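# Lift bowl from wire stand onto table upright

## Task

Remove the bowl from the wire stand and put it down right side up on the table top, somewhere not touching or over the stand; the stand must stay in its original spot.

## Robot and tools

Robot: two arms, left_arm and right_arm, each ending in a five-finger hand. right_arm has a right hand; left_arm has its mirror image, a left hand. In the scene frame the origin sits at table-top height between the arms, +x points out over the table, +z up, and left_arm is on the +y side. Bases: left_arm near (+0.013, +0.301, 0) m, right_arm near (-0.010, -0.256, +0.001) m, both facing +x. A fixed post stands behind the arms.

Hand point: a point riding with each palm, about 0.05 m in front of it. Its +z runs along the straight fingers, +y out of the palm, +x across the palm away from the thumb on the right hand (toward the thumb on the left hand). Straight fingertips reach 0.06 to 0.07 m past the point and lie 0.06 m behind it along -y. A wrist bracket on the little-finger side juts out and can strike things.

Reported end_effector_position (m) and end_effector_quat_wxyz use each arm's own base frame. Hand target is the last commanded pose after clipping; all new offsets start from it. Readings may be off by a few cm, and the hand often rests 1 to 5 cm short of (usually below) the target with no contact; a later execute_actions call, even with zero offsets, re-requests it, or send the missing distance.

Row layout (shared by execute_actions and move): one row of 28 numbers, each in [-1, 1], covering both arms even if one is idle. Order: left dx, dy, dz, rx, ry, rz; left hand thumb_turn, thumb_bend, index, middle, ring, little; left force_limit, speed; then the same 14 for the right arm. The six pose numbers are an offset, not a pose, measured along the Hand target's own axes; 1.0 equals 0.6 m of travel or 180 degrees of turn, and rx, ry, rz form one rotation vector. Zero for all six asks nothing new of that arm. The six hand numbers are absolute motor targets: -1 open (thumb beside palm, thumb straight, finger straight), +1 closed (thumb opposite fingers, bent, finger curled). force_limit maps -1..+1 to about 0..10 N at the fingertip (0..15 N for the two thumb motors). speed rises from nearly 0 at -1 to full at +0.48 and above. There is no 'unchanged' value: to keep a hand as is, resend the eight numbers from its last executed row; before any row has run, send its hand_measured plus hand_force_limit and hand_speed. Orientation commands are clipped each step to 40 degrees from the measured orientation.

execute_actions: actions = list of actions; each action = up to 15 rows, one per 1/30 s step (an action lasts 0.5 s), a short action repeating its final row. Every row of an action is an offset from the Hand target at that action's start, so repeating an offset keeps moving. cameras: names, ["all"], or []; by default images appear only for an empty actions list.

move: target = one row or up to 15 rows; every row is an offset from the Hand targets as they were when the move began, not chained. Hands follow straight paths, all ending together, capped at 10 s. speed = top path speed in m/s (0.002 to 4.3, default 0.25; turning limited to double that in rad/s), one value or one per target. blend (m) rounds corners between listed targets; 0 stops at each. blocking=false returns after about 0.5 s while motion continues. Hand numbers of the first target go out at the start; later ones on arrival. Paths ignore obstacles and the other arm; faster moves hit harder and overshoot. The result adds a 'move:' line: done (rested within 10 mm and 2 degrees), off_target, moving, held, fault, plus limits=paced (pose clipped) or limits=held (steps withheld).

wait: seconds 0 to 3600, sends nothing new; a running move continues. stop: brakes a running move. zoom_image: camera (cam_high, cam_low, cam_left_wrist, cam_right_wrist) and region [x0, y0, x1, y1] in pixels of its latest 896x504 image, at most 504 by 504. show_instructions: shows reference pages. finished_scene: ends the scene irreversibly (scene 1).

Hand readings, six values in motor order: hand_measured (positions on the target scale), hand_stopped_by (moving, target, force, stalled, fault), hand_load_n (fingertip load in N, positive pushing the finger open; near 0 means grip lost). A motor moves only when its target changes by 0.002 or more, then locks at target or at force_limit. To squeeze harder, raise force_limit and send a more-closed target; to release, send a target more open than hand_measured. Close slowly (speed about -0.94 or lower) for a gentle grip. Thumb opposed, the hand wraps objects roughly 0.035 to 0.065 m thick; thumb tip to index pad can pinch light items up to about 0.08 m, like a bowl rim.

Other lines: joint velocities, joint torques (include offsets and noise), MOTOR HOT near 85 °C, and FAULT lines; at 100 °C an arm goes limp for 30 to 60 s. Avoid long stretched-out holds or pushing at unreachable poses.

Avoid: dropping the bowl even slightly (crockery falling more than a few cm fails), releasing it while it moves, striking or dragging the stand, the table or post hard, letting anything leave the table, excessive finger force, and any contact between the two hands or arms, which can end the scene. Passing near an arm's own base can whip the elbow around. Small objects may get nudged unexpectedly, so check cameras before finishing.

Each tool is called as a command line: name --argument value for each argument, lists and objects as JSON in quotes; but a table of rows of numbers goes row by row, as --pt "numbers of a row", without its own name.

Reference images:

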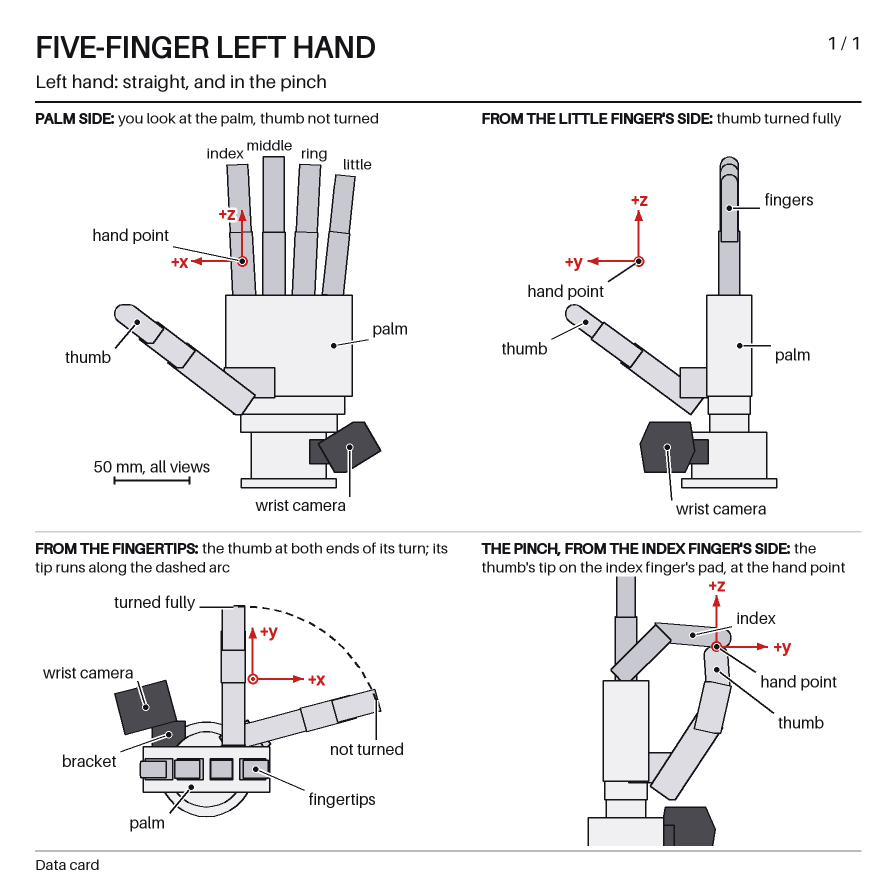

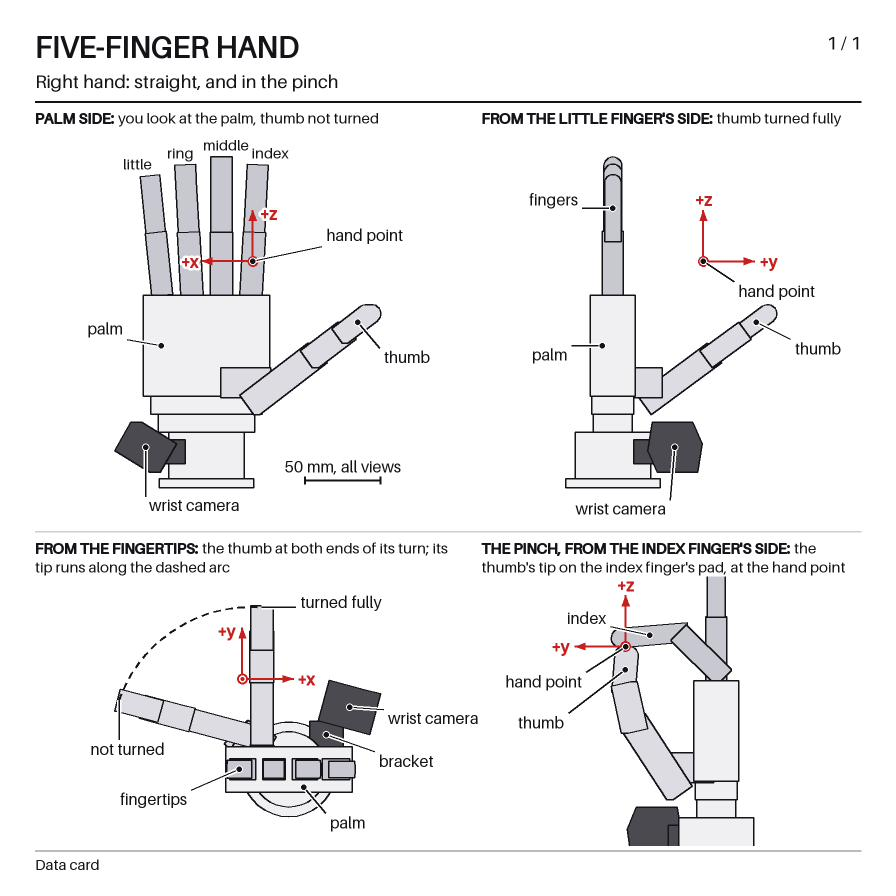

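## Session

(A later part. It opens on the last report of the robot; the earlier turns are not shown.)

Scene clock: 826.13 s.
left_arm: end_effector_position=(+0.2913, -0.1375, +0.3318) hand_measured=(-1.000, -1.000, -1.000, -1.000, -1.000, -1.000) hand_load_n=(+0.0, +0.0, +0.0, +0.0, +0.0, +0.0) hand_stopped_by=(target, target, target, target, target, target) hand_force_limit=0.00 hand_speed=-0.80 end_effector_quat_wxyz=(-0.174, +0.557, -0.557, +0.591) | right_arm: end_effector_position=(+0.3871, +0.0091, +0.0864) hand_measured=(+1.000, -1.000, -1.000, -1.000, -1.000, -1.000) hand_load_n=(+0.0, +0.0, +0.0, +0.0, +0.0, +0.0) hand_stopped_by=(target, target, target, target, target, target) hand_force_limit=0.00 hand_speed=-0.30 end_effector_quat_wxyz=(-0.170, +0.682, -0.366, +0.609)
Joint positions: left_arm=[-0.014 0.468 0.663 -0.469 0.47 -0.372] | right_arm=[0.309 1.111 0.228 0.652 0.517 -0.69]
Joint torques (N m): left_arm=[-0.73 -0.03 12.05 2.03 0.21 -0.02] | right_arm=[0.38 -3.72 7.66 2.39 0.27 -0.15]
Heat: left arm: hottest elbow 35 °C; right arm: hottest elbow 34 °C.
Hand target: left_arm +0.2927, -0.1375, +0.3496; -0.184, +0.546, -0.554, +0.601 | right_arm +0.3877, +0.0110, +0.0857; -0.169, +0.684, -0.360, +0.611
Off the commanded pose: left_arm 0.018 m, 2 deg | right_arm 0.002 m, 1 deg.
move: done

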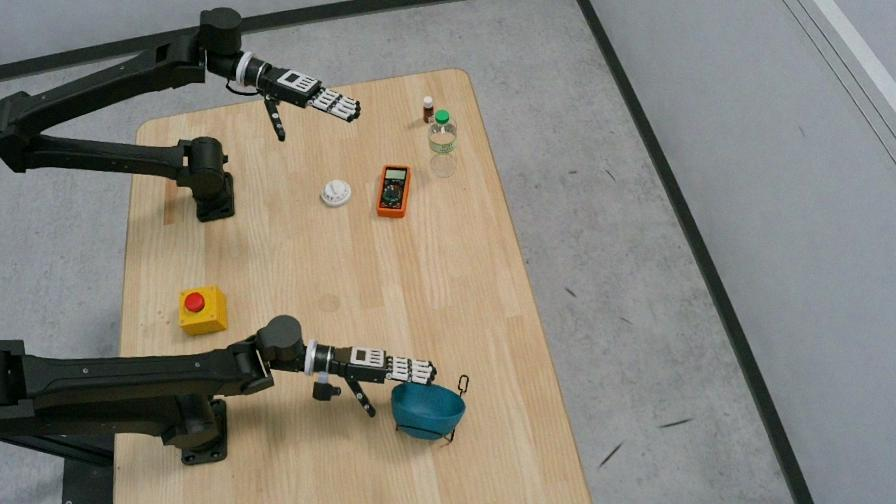

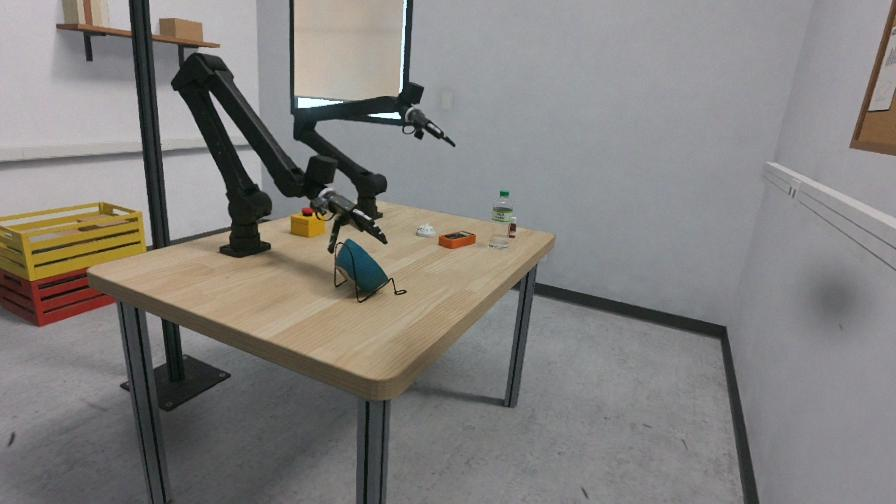

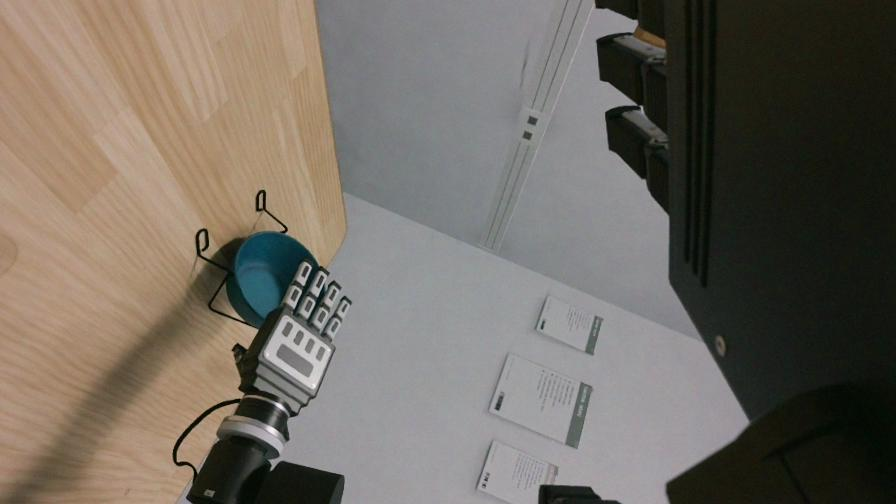

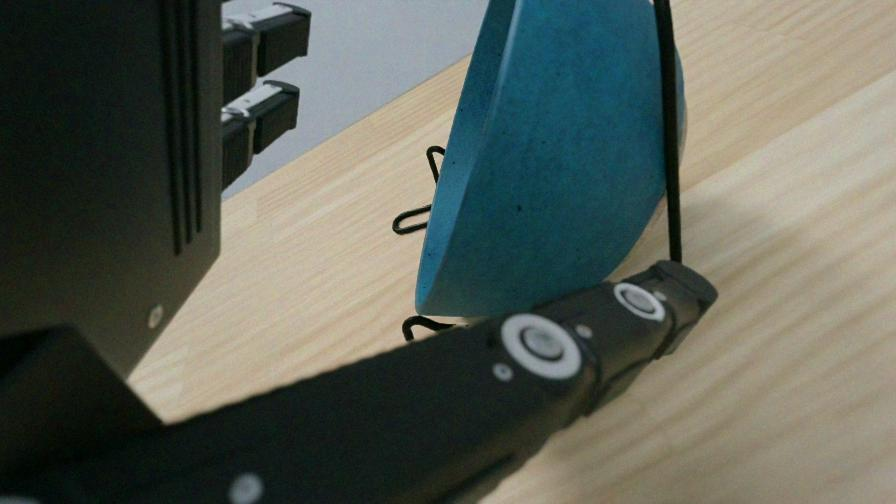

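move --target '[0,0,0,0,0,0,-1,-1,-1,-1,-1,-1,0,-0.8,-0.017,0.037,0.005,0,0,0,1,-1,-1,-1,-1,-1,0,-0.3]' --speed 0.06 --cameras '["all"]'

zoom_image --camera "cam_high" --region '[280, 290, 500, 490]'

zoom_image --camera "cam_low" --region '[280, 170, 460, 320]'

zoom_image --camera "cam_left_wrist" --region '[150, 150, 450, 420]'

Scene clock: 858.03 s.
left_arm: end_effector_position=(+0.2913, -0.1375, +0.3318) hand_measured=(-1.000, -1.000, -1.000, -1.000, -1.000, -1.000) hand_load_n=(+0.0, +0.0, +0.0, +0.0, +0.0, +0.0) hand_stopped_by=(target, target, target, target, target, target) hand_force_limit=0.00 hand_speed=-0.80 end_effector_quat_wxyz=(-0.174, +0.557, -0.557, +0.591) | right_arm: end_effector_position=(+0.3839, +0.0057, +0.0639) hand_measured=(+1.000, -1.000, -1.000, -1.000, -1.000, -1.000) hand_load_n=(+0.5, +0.0, +0.0, +0.0, +0.0, +0.0) hand_stopped_by=(target, target, target, target, target, target) hand_force_limit=0.00 hand_speed=-0.30 end_effector_quat_wxyz=(-0.175, +0.683, -0.364, +0.609)
Joint positions: left_arm=[-0.014 0.468 0.663 -0.469 0.47 -0.372] | right_arm=[0.292 1.219 0.189 0.804 0.491 -0.692]
Joint torques (N m): left_arm=[-0.73 0.03 12.05 2.03 0.21 -0.02] | right_arm=[-0.85 -3.9 6.63 2.43 0.06 -0.24]
Heat: left arm: hottest elbow 35 °C; right arm: hottest elbow 32 °C.
Hand target: left_arm +0.2927, -0.1375, +0.3496; -0.184, +0.546, -0.554, +0.601 | right_arm +0.3843, +0.0024, +0.0630; -0.169, +0.684, -0.360, +0.611
Off the commanded pose: left_arm 0.018 m, 2 deg | right_arm 0.003 m, 1 deg.
move: done

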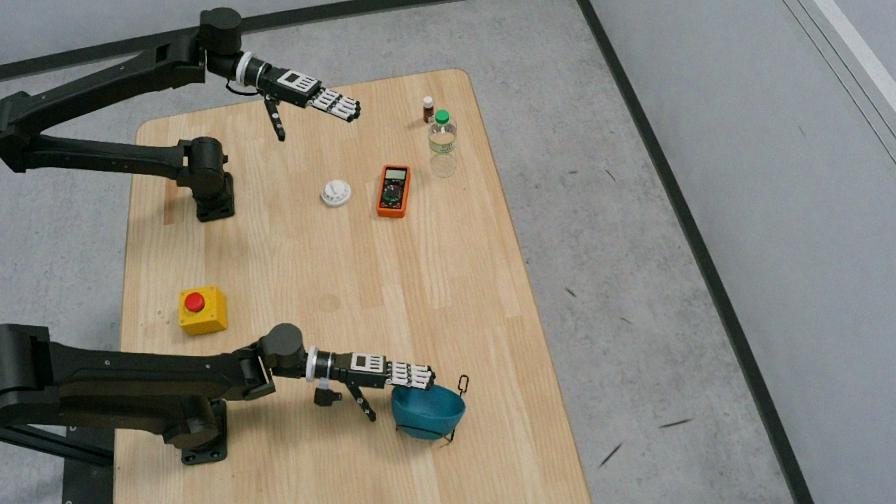

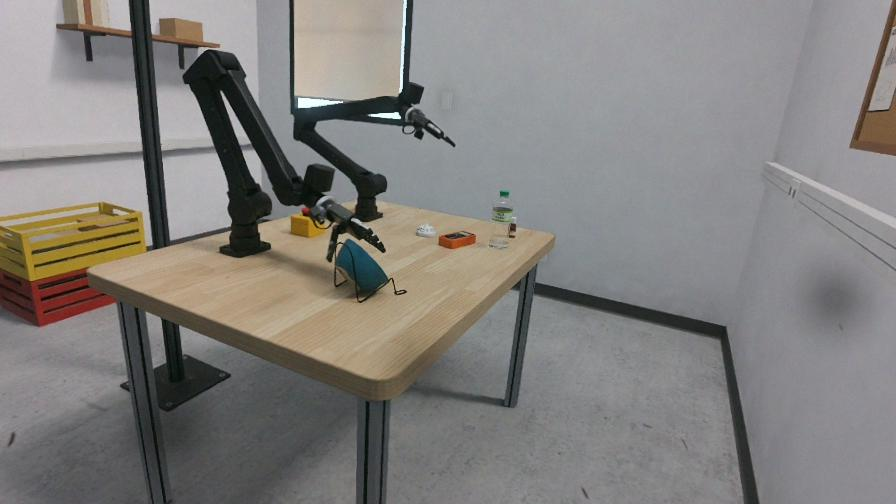

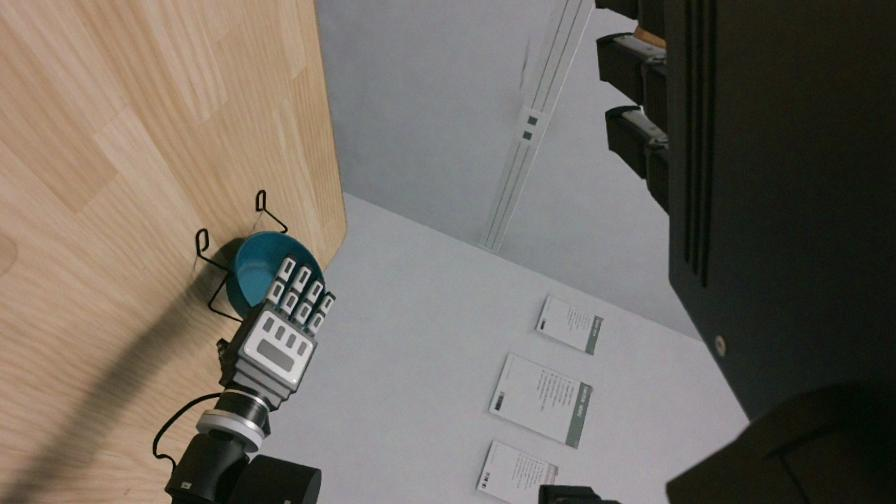

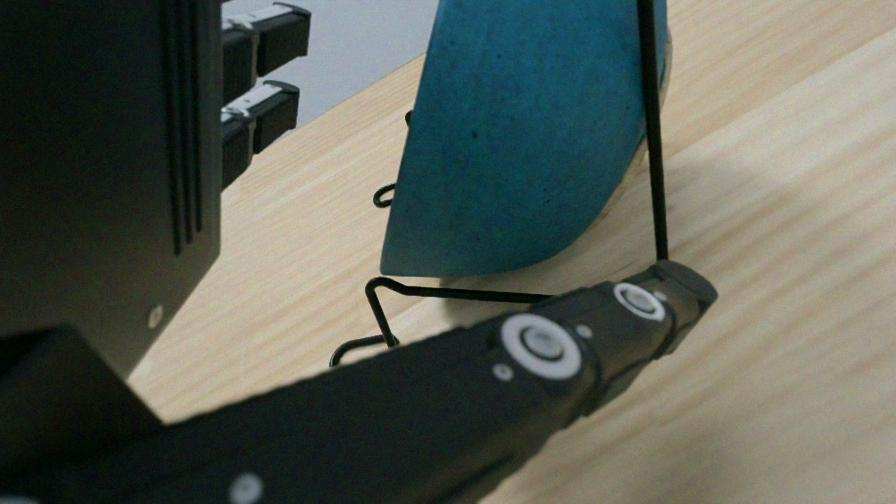

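Scaled by 2.291 from the camera's image (finer frame: 1280x720).

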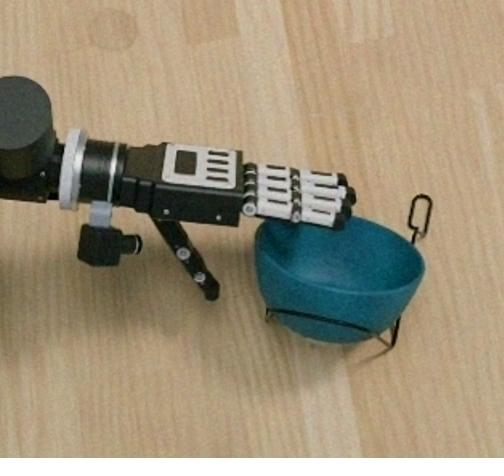

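Scaled by 2.800 from the camera's image (finer frame: 1280x720).

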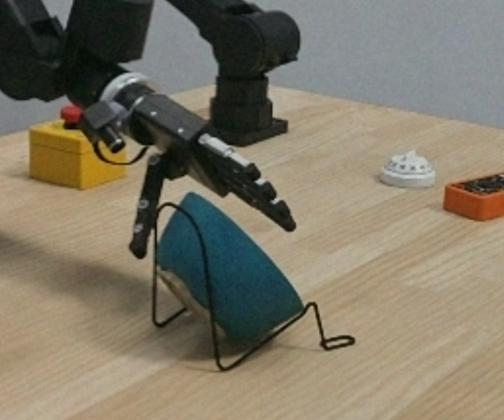

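Scaled by 1.680 from the camera's image (finer frame: 1280x720).

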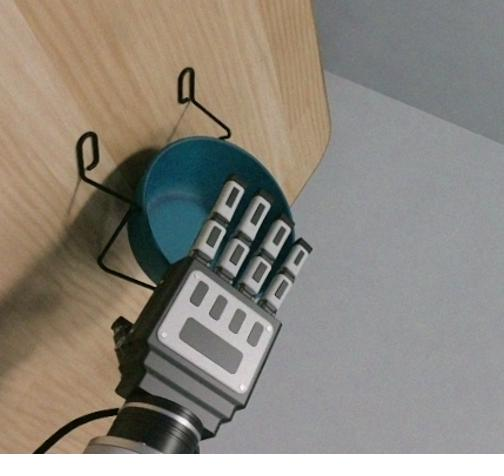

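move --target '[0,0,0,0,0,0,-1,-1,-1,-1,-1,-1,0,-0.8,0,0.017,0.0,0,0,0,1,-1,-1,-1,-1,-1,0,-0.3]' --speed 0.05

move --target '[0,0,0,0,0,0,-1,-1,-1,-1,-1,-1,0,-0.8,0,0,0,0,0,0,1,-1,-0.25,-0.25,-0.25,-0.25,-0.6,-0.6]' --speed 0.05 --cameras '["all"]'

zoom_image --camera "cam_high" --region '[280, 290, 500, 490]'

zoom_image --camera "cam_low" --region '[280, 170, 460, 320]'

zoom_image --camera "cam_left_wrist" --region '[150, 150, 450, 420]'

Scene clock: 947.90 s.
left_arm: end_effector_position=(+0.2913, -0.1375, +0.3318) hand_measured=(-1.000, -1.000, -1.000, -1.000, -1.000, -1.000) hand_load_n=(-0.5, -0.5, +0.0, +0.0, -0.5, +0.0) hand_stopped_by=(target, target, target, target, target, target) hand_force_limit=0.00 hand_speed=-0.80 end_effector_quat_wxyz=(-0.174, +0.557, -0.557, +0.591) | right_arm: end_effector_position=(+0.3810, -0.0013, +0.0569) hand_measured=(+1.000, -1.000, -1.000, -1.000, -1.000, -1.000) hand_load_n=(+0.5, +0.0, +0.0, +0.0, +0.0, +0.0) hand_stopped_by=(target, target, target, target, target, target) hand_force_limit=0.00 hand_speed=-0.30 end_effector_quat_wxyz=(-0.175, +0.683, -0.365, +0.608)
Joint positions: left_arm=[-0.014 0.468 0.663 -0.469 0.47 -0.372] | right_arm=[0.265 1.248 0.171 0.854 0.465 -0.699]
Joint torques (N m): left_arm=[-0.73 0.03 12.05 2.03 0.2 -0.02] | right_arm=[-1.26 -4.19 6.32 2.55 0.06 -0.23]
Heat: left arm: hottest elbow 36 °C; right arm: hottest elbow 29 °C.
Hand target: left_arm +0.2927, -0.1375, +0.3496; -0.184, +0.546, -0.554, +0.601 | right_arm +0.3814, -0.0046, +0.0561; -0.169, +0.684, -0.360, +0.611
Off the commanded pose: left_arm 0.018 m, 2 deg | right_arm 0.003 m, 1 deg.
move: done

Scene clock: 948.87 s.
left_arm: end_effector_position=(+0.2913, -0.1375, +0.3318) hand_measured=(-1.000, -1.000, -1.000, -1.000, -1.000, -1.000) hand_load_n=(-0.5, +0.0, +0.0, +0.0, +0.0, +0.0) hand_stopped_by=(target, target, target, target, target, target) hand_force_limit=0.00 hand_speed=-0.80 end_effector_quat_wxyz=(-0.174, +0.557, -0.557, +0.591) | right_arm: end_effector_position=(+0.3812, -0.0006, +0.0567) hand_measured=(+1.000, -1.000, -0.250, -0.250, -0.250, -0.250) hand_load_n=(+0.5, +0.0, -0.5, +0.0, +0.0, +1.0) hand_stopped_by=(target, target, target, target, target, target) hand_force_limit=-0.60 hand_speed=-0.60 end_effector_quat_wxyz=(-0.176, +0.684, -0.363, +0.608)
Joint positions: left_arm=[-0.014 0.468 0.663 -0.469 0.47 -0.372] | right_arm=[0.265 1.249 0.171 0.854 0.462 -0.699]
Joint torques (N m): left_arm=[-0.73 -0.03 12.04 2.03 0.21 -0.02] | right_arm=[-1.55 -4.89 6.23 2.36 0.16 -0.18]
Heat: left arm: hottest elbow 36 °C; right arm: hottest elbow 29 °C.
Hand target: left_arm +0.2927, -0.1375, +0.3496; -0.184, +0.546, -0.554, +0.601 | right_arm +0.3814, -0.0046, +0.0561; -0.169, +0.684, -0.360, +0.611
Off the commanded pose: left_arm 0.018 m, 2 deg | right_arm 0.004 m, 1 deg.
move: done

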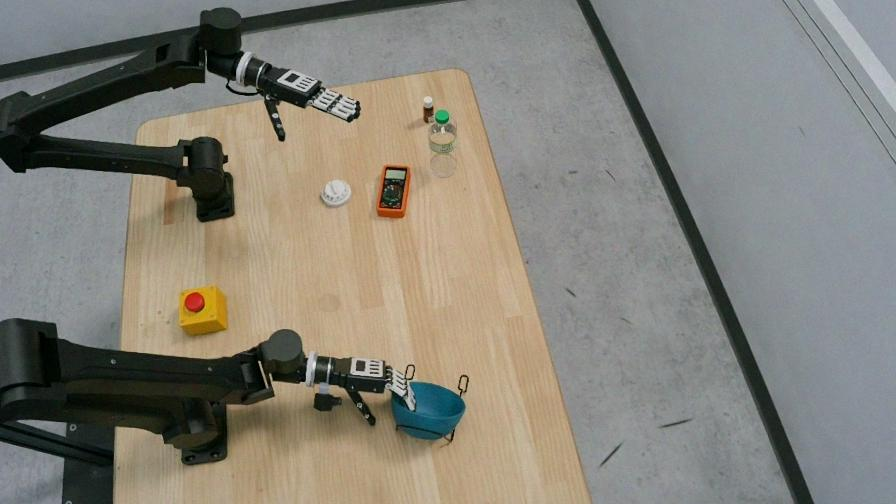

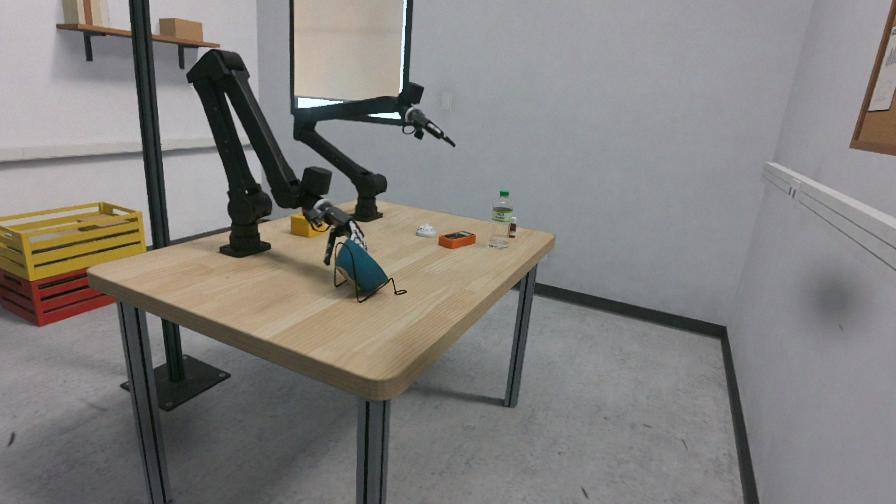

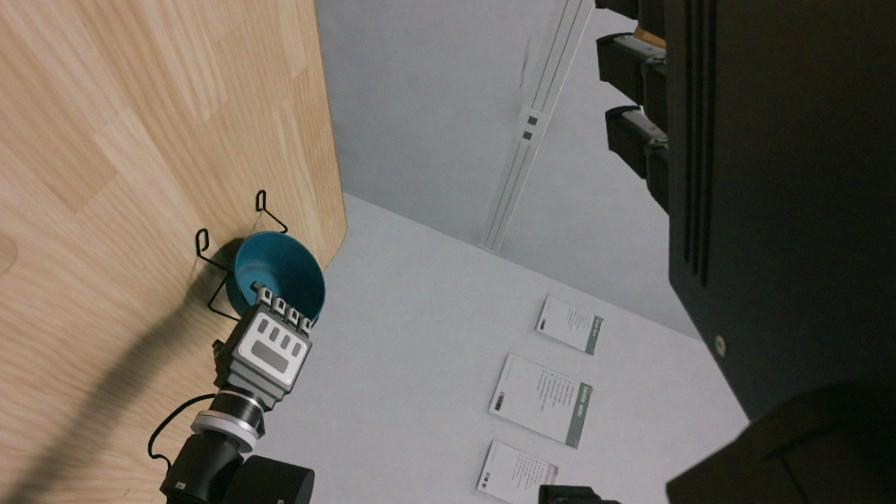

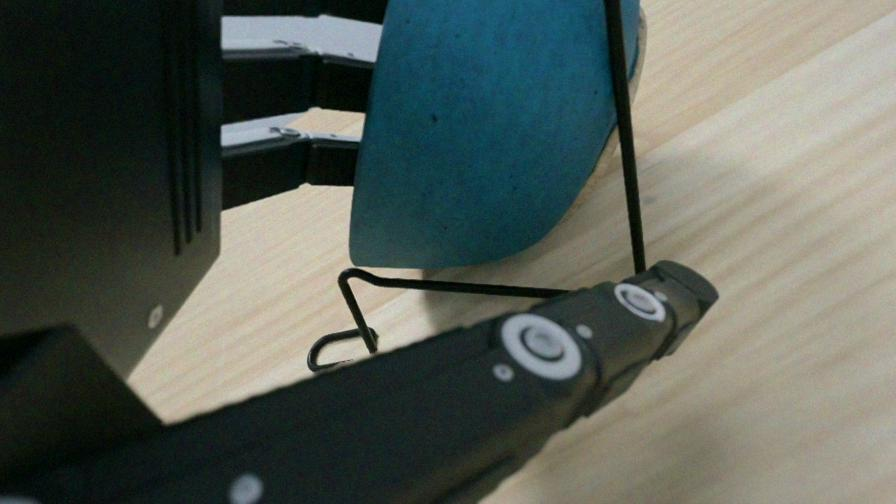

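Scaled by 2.291 from the camera's image (finer frame: 1280x720).

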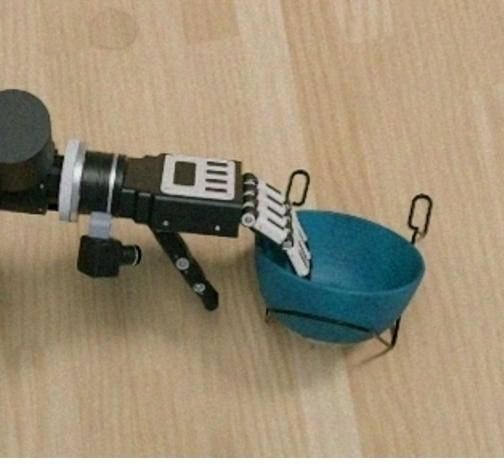

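Scaled by 2.800 from the camera's image (finer frame: 1280x720).

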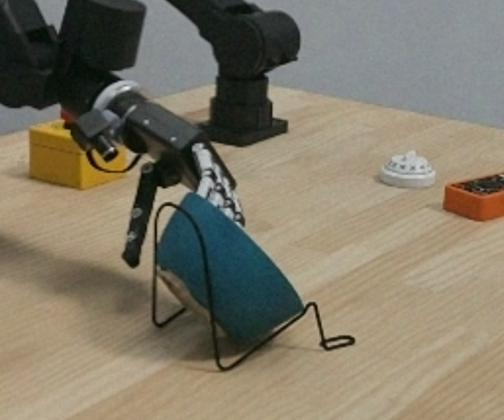

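Scaled by 1.680 from the camera's image (finer frame: 1280x720).

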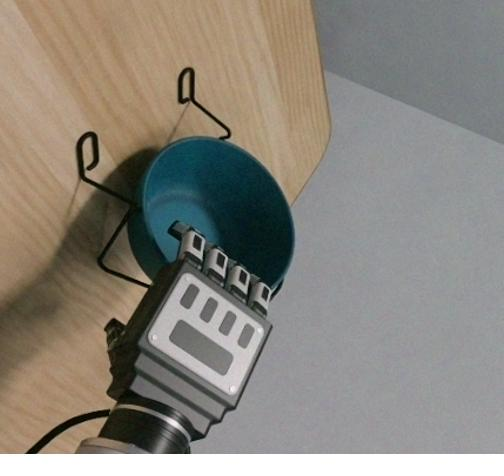

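move --target '[0,0,0,0,0,0,-1,-1,-1,-1,-1,-1,0,-0.8,0,0,0,0,0,0,1,-0.25,-0.05,-0.05,-0.25,-0.25,-0.6,-0.7]' --speed 0.05 --cameras '["cam_right_wrist","cam_high","cam_low","cam_left_wrist"]'

zoom_image --camera "cam_high" --region '[350, 350, 480, 450]'

zoom_image --camera "cam_left_wrist" --region '[180, 220, 360, 400]'

Scene clock: 972.87 s.
left_arm: end_effector_position=(+0.2913, -0.1375, +0.3318) hand_measured=(-1.000, -1.000, -1.000, -1.000, -1.000, -1.000) hand_load_n=(+0.0, -0.5, +0.0, +0.0, +0.0, +0.0) hand_stopped_by=(target, target, target, target, target, target) hand_force_limit=0.00 hand_speed=-0.80 end_effector_quat_wxyz=(-0.174, +0.557, -0.557, +0.591) | right_arm: end_effector_position=(+0.3812, -0.0006, +0.0568) hand_measured=(+1.000, -0.250, -0.050, -0.050, -0.250, -0.250) hand_load_n=(+0.0, +0.0, +0.0, +0.0, +0.0, +1.0) hand_stopped_by=(target, target, target, target, target, target) hand_force_limit=-0.60 hand_speed=-0.70 end_effector_quat_wxyz=(-0.176, +0.684, -0.363, +0.608)
Joint positions: left_arm=[-0.014 0.468 0.663 -0.469 0.47 -0.372] | right_arm=[0.265 1.249 0.171 0.855 0.461 -0.7]
Joint torques (N m): left_arm=[-0.73 0.03 12.04 2.02 0.21 -0.02] | right_arm=[-0.44 -4.48 6.13 2.33 0.23 -0.21]
Heat: left arm: hottest elbow 36 °C; right arm: hottest elbow 30 °C.
Hand target: left_arm +0.2927, -0.1375, +0.3496; -0.184, +0.546, -0.554, +0.601 | right_arm +0.3814, -0.0045, +0.0562; -0.169, +0.684, -0.360, +0.611
Off the commanded pose: left_arm 0.018 m, 2 deg | right_arm 0.004 m, 1 deg.
move: done

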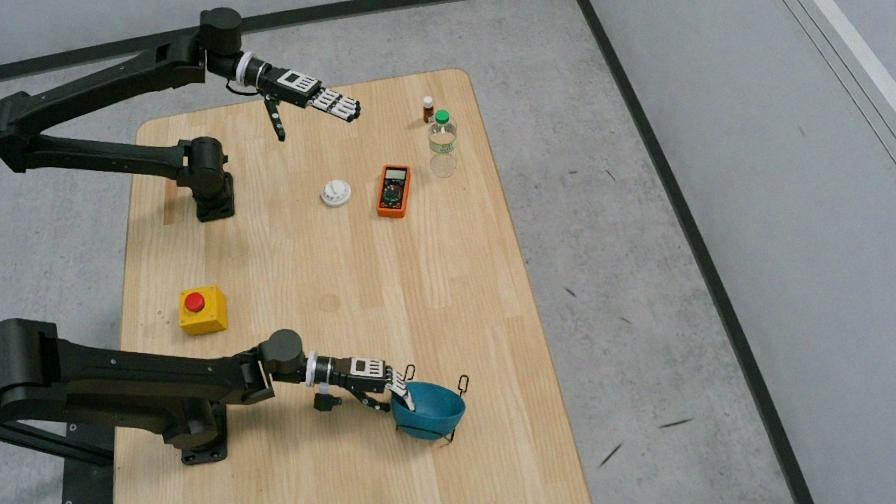

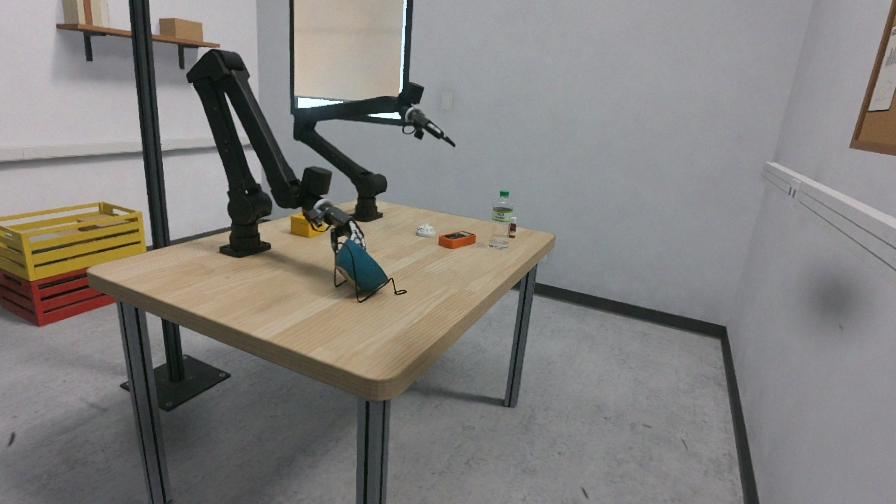

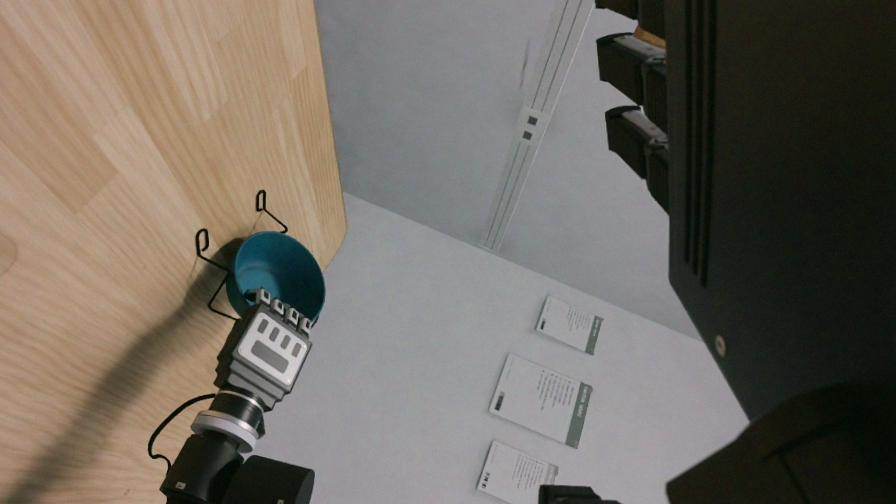

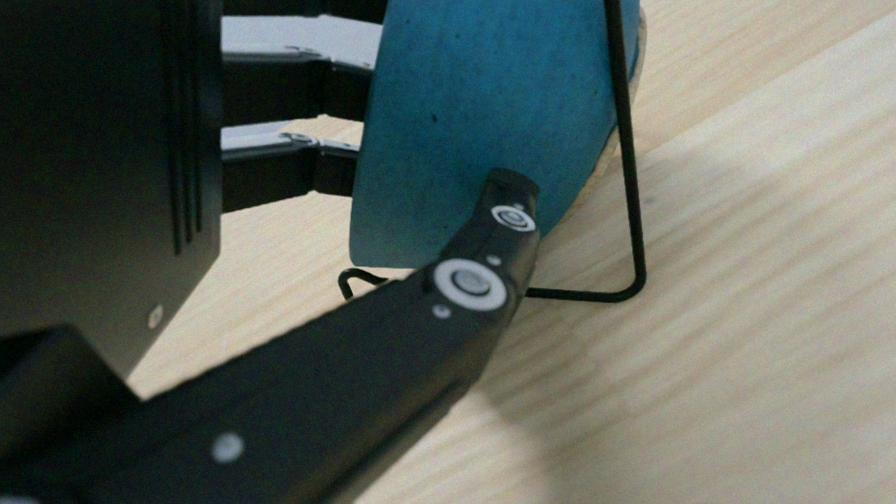

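Scaled by 3.877 from the camera's image (finer frame: 1280x720).

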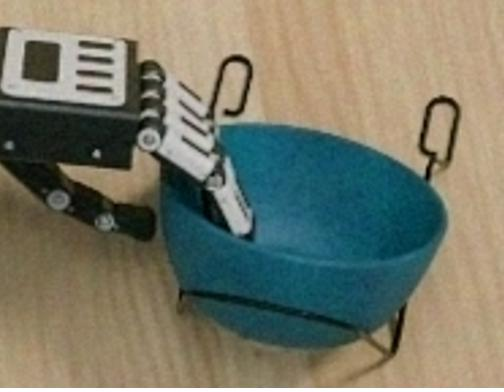

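Scaled by 2.800 from the camera's image (finer frame: 1280x720).

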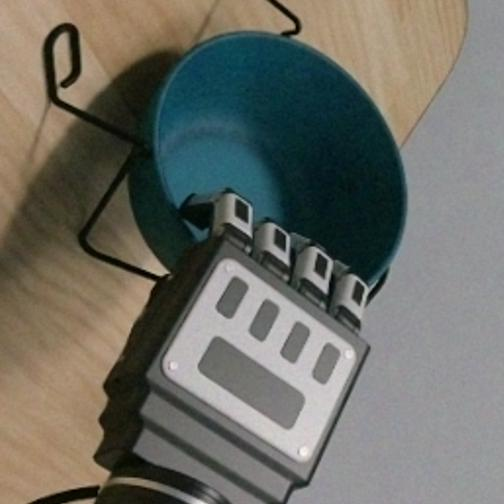

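move --target '[0,0,0,0,0,0,-1,-1,-1,-1,-1,-1,0,-0.8,0,0,0,0,0,0,1,0.3,0.5,0.5,-0.25,-0.25,-0.6,-0.9]' --speed 0.05 --cameras '["cam_right_wrist","cam_high","cam_low","cam_left_wrist"]'

zoom_image --camera "cam_high" --region '[350, 350, 480, 450]'

zoom_image --camera "cam_left_wrist" --region '[180, 220, 360, 400]'

Scene clock: 985.37 s.
left_arm: end_effector_position=(+0.2913, -0.1375, +0.3318) hand_measured=(-1.000, -1.000, -1.000, -1.000, -1.000, -1.000) hand_load_n=(+0.0, +0.0, +0.0, +0.0, +0.0, +0.0) hand_stopped_by=(target, target, target, target, target, target) hand_force_limit=0.00 hand_speed=-0.80 end_effector_quat_wxyz=(-0.174, +0.557, -0.557, +0.591) | right_arm: end_effector_position=(+0.3813, -0.0007, +0.0567) hand_measured=(+1.000, -0.146, +0.116, +0.172, -0.250, -0.250) hand_load_n=(+0.5, +3.0, +2.0, +2.0, +0.0, +0.5) hand_stopped_by=(target, force, force, force, target, target) hand_force_limit=-0.60 hand_speed=-0.90 end_effector_quat_wxyz=(-0.176, +0.684, -0.363, +0.608)
Joint positions: left_arm=[-0.014 0.468 0.663 -0.469 0.47 -0.372] | right_arm=[0.265 1.25 0.171 0.856 0.461 -0.7]
Joint torques (N m): left_arm=[-0.73 -0.03 12.03 2.03 0.2 -0.02] | right_arm=[-1.32 -4.25 6.28 2.51 0.23 -0.21]
Heat: left arm: hottest elbow 36 °C; right arm: hottest elbow 30 °C.
Hand target: left_arm +0.2927, -0.1375, +0.3496; -0.184, +0.546, -0.554, +0.601 | right_arm +0.3814, -0.0045, +0.0561; -0.169, +0.684, -0.360, +0.611
Off the commanded pose: left_arm 0.018 m, 2 deg | right_arm 0.004 m, 1 deg.
move: done

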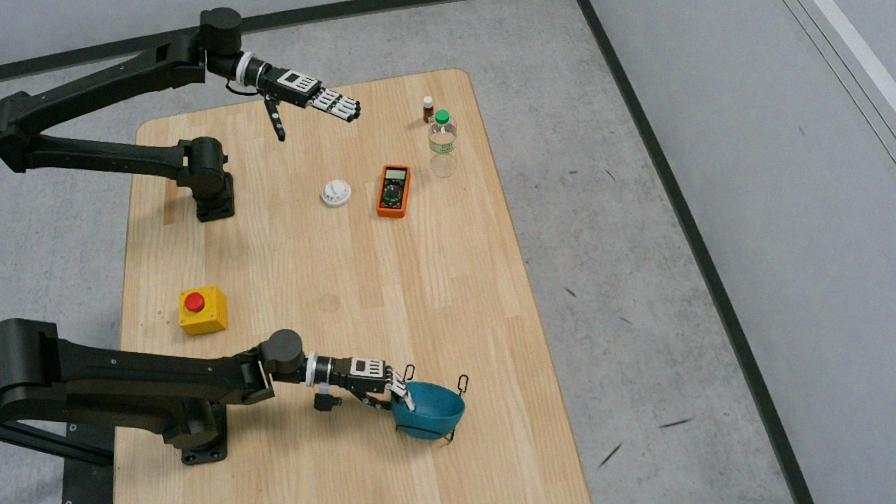

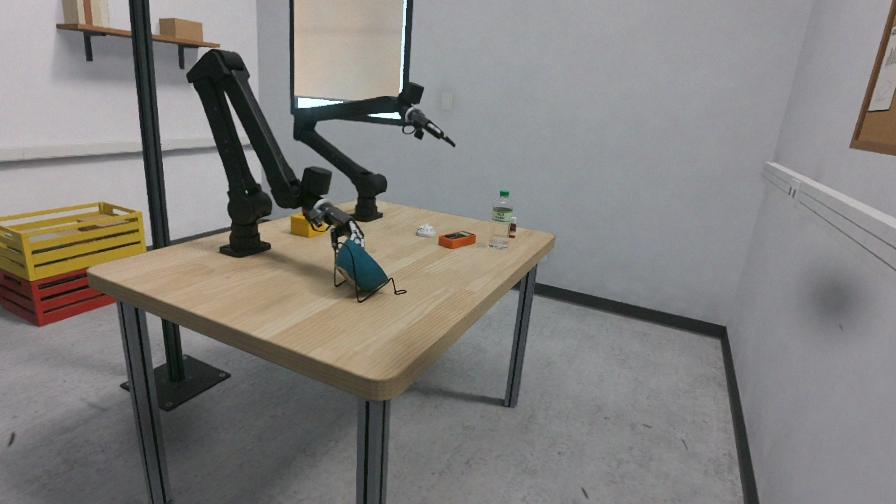

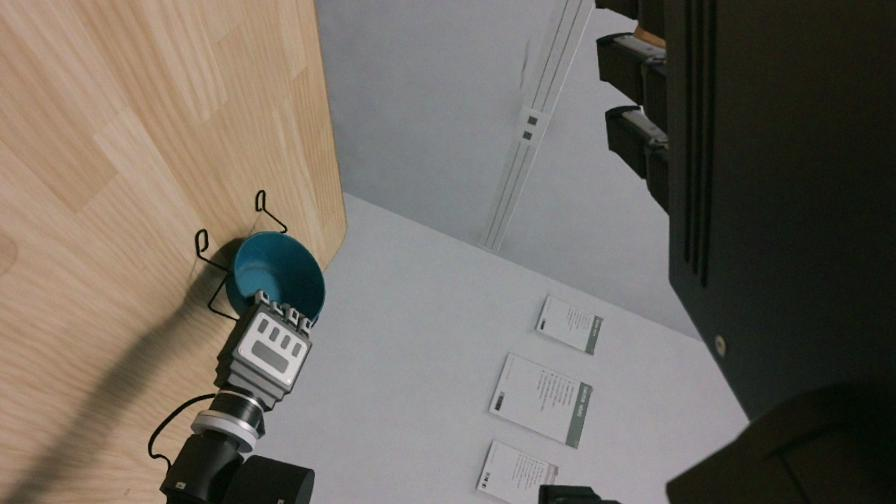

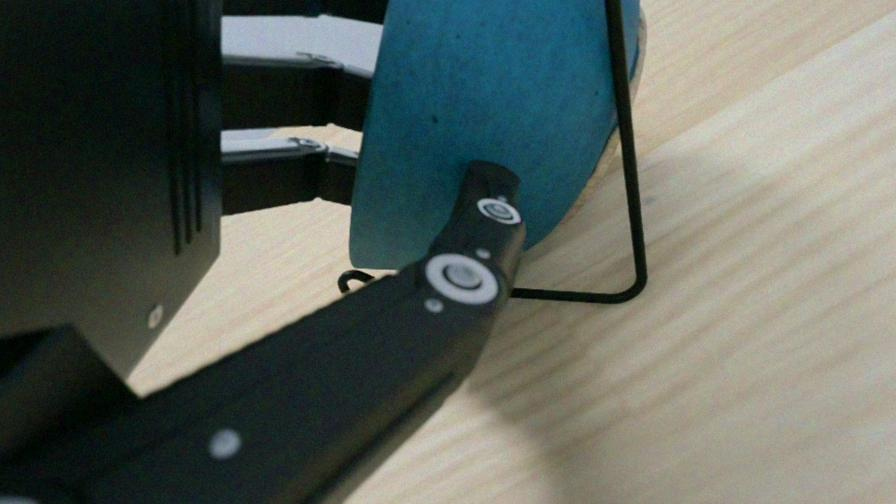

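Scaled by 3.877 from the camera's image (finer frame: 1280x720).

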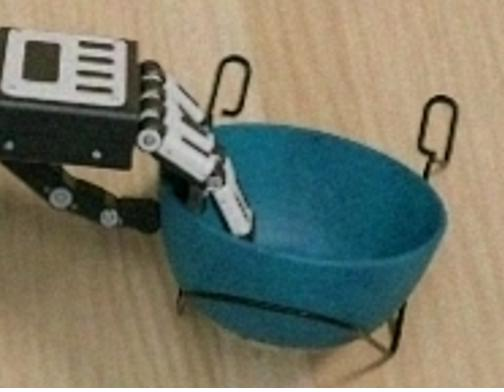

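Scaled by 2.800 from the camera's image (finer frame: 1280x720).

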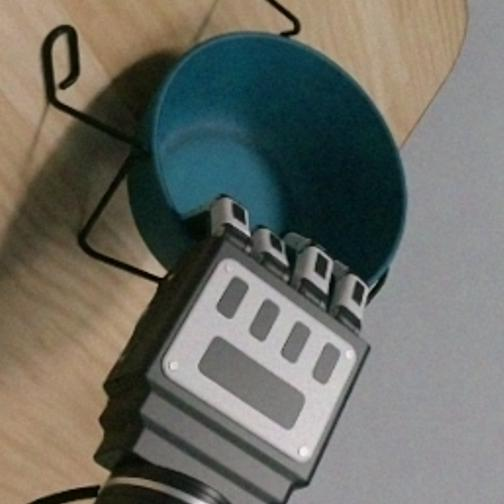

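move --target '[0,0,0,0,0,0,-1,-1,-1,-1,-1,-1,0,-0.8,0,0,0,0,0,0,1,0.4,0.6,0.6,0.3,-0.25,0.1,-0.93]' --speed 0.05 --cameras '["cam_right_wrist","cam_low"]'

zoom_image --camera "cam_low" --region '[280, 170, 460, 320]'

Scene clock: 1022.37 s.
left_arm: end_effector_position=(+0.2913, -0.1375, +0.3318) hand_measured=(-1.000, -1.000, -1.000, -1.000, -1.000, -1.000) hand_load_n=(-0.5, +0.0, +0.0, +0.0, +0.0, +0.0) hand_stopped_by=(target, target, target, target, target, target) hand_force_limit=0.00 hand_speed=-0.80 end_effector_quat_wxyz=(-0.174, +0.557, -0.557, +0.591) | right_arm: end_effector_position=(+0.3813, -0.0009, +0.0567) hand_measured=(+1.000, -0.118, +0.146, +0.196, +0.128, -0.250) hand_load_n=(+0.5, +8.5, +5.5, +5.5, +6.0, +0.0) hand_stopped_by=(target, force, force, force, force, target) hand_force_limit=0.10 hand_speed=-0.93 end_effector_quat_wxyz=(-0.176, +0.684, -0.363, +0.608)
Joint positions: left_arm=[-0.014 0.468 0.663 -0.469 0.47 -0.372] | right_arm=[0.264 1.25 0.171 0.856 0.461 -0.7]
Joint torques (N m): left_arm=[-0.73 -0.03 12.04 2.03 0.21 -0.02] | right_arm=[-1.38 -4.66 6.23 2.24 0.2 -0.22]
Heat: left arm: hottest elbow 36 °C; right arm: hottest elbow 30 °C.
Hand target: left_arm +0.2927, -0.1375, +0.3496; -0.184, +0.546, -0.554, +0.601 | right_arm +0.3814, -0.0046, +0.0561; -0.169, +0.684, -0.360, +0.611
Off the commanded pose: left_arm 0.018 m, 2 deg | right_arm 0.004 m, 1 deg.
move: done
Images, in order (width x height): cam_low 896x504, cam_right_wrist 896x504.

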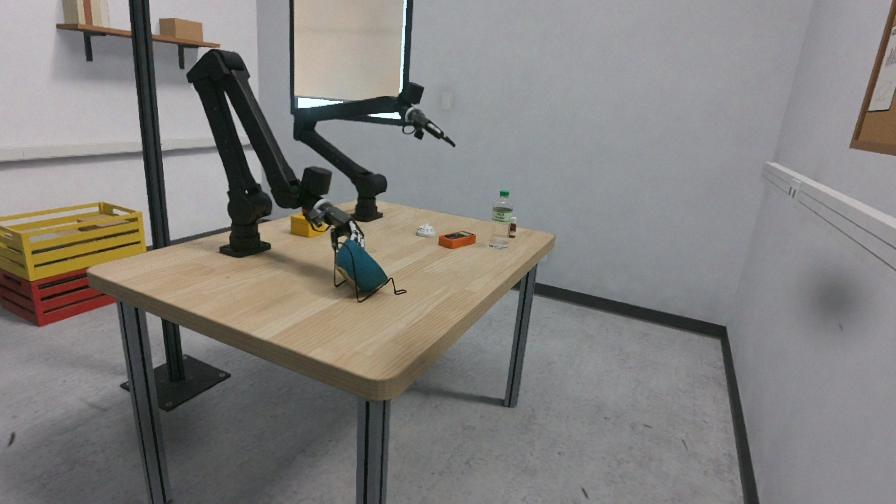

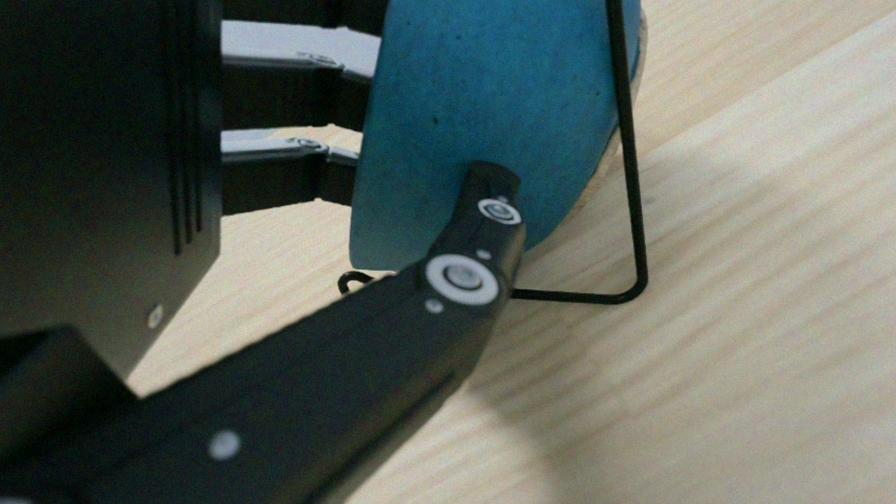

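Scaled by 2.800 from the camera's image (finer frame: 1280x720).

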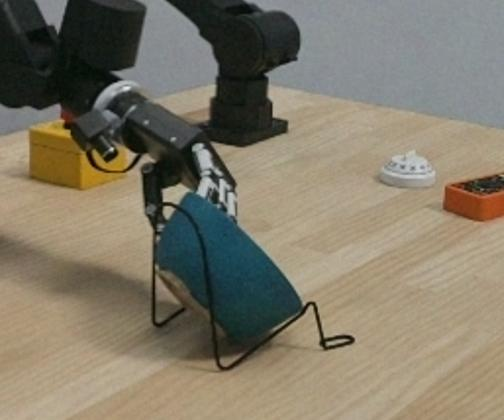

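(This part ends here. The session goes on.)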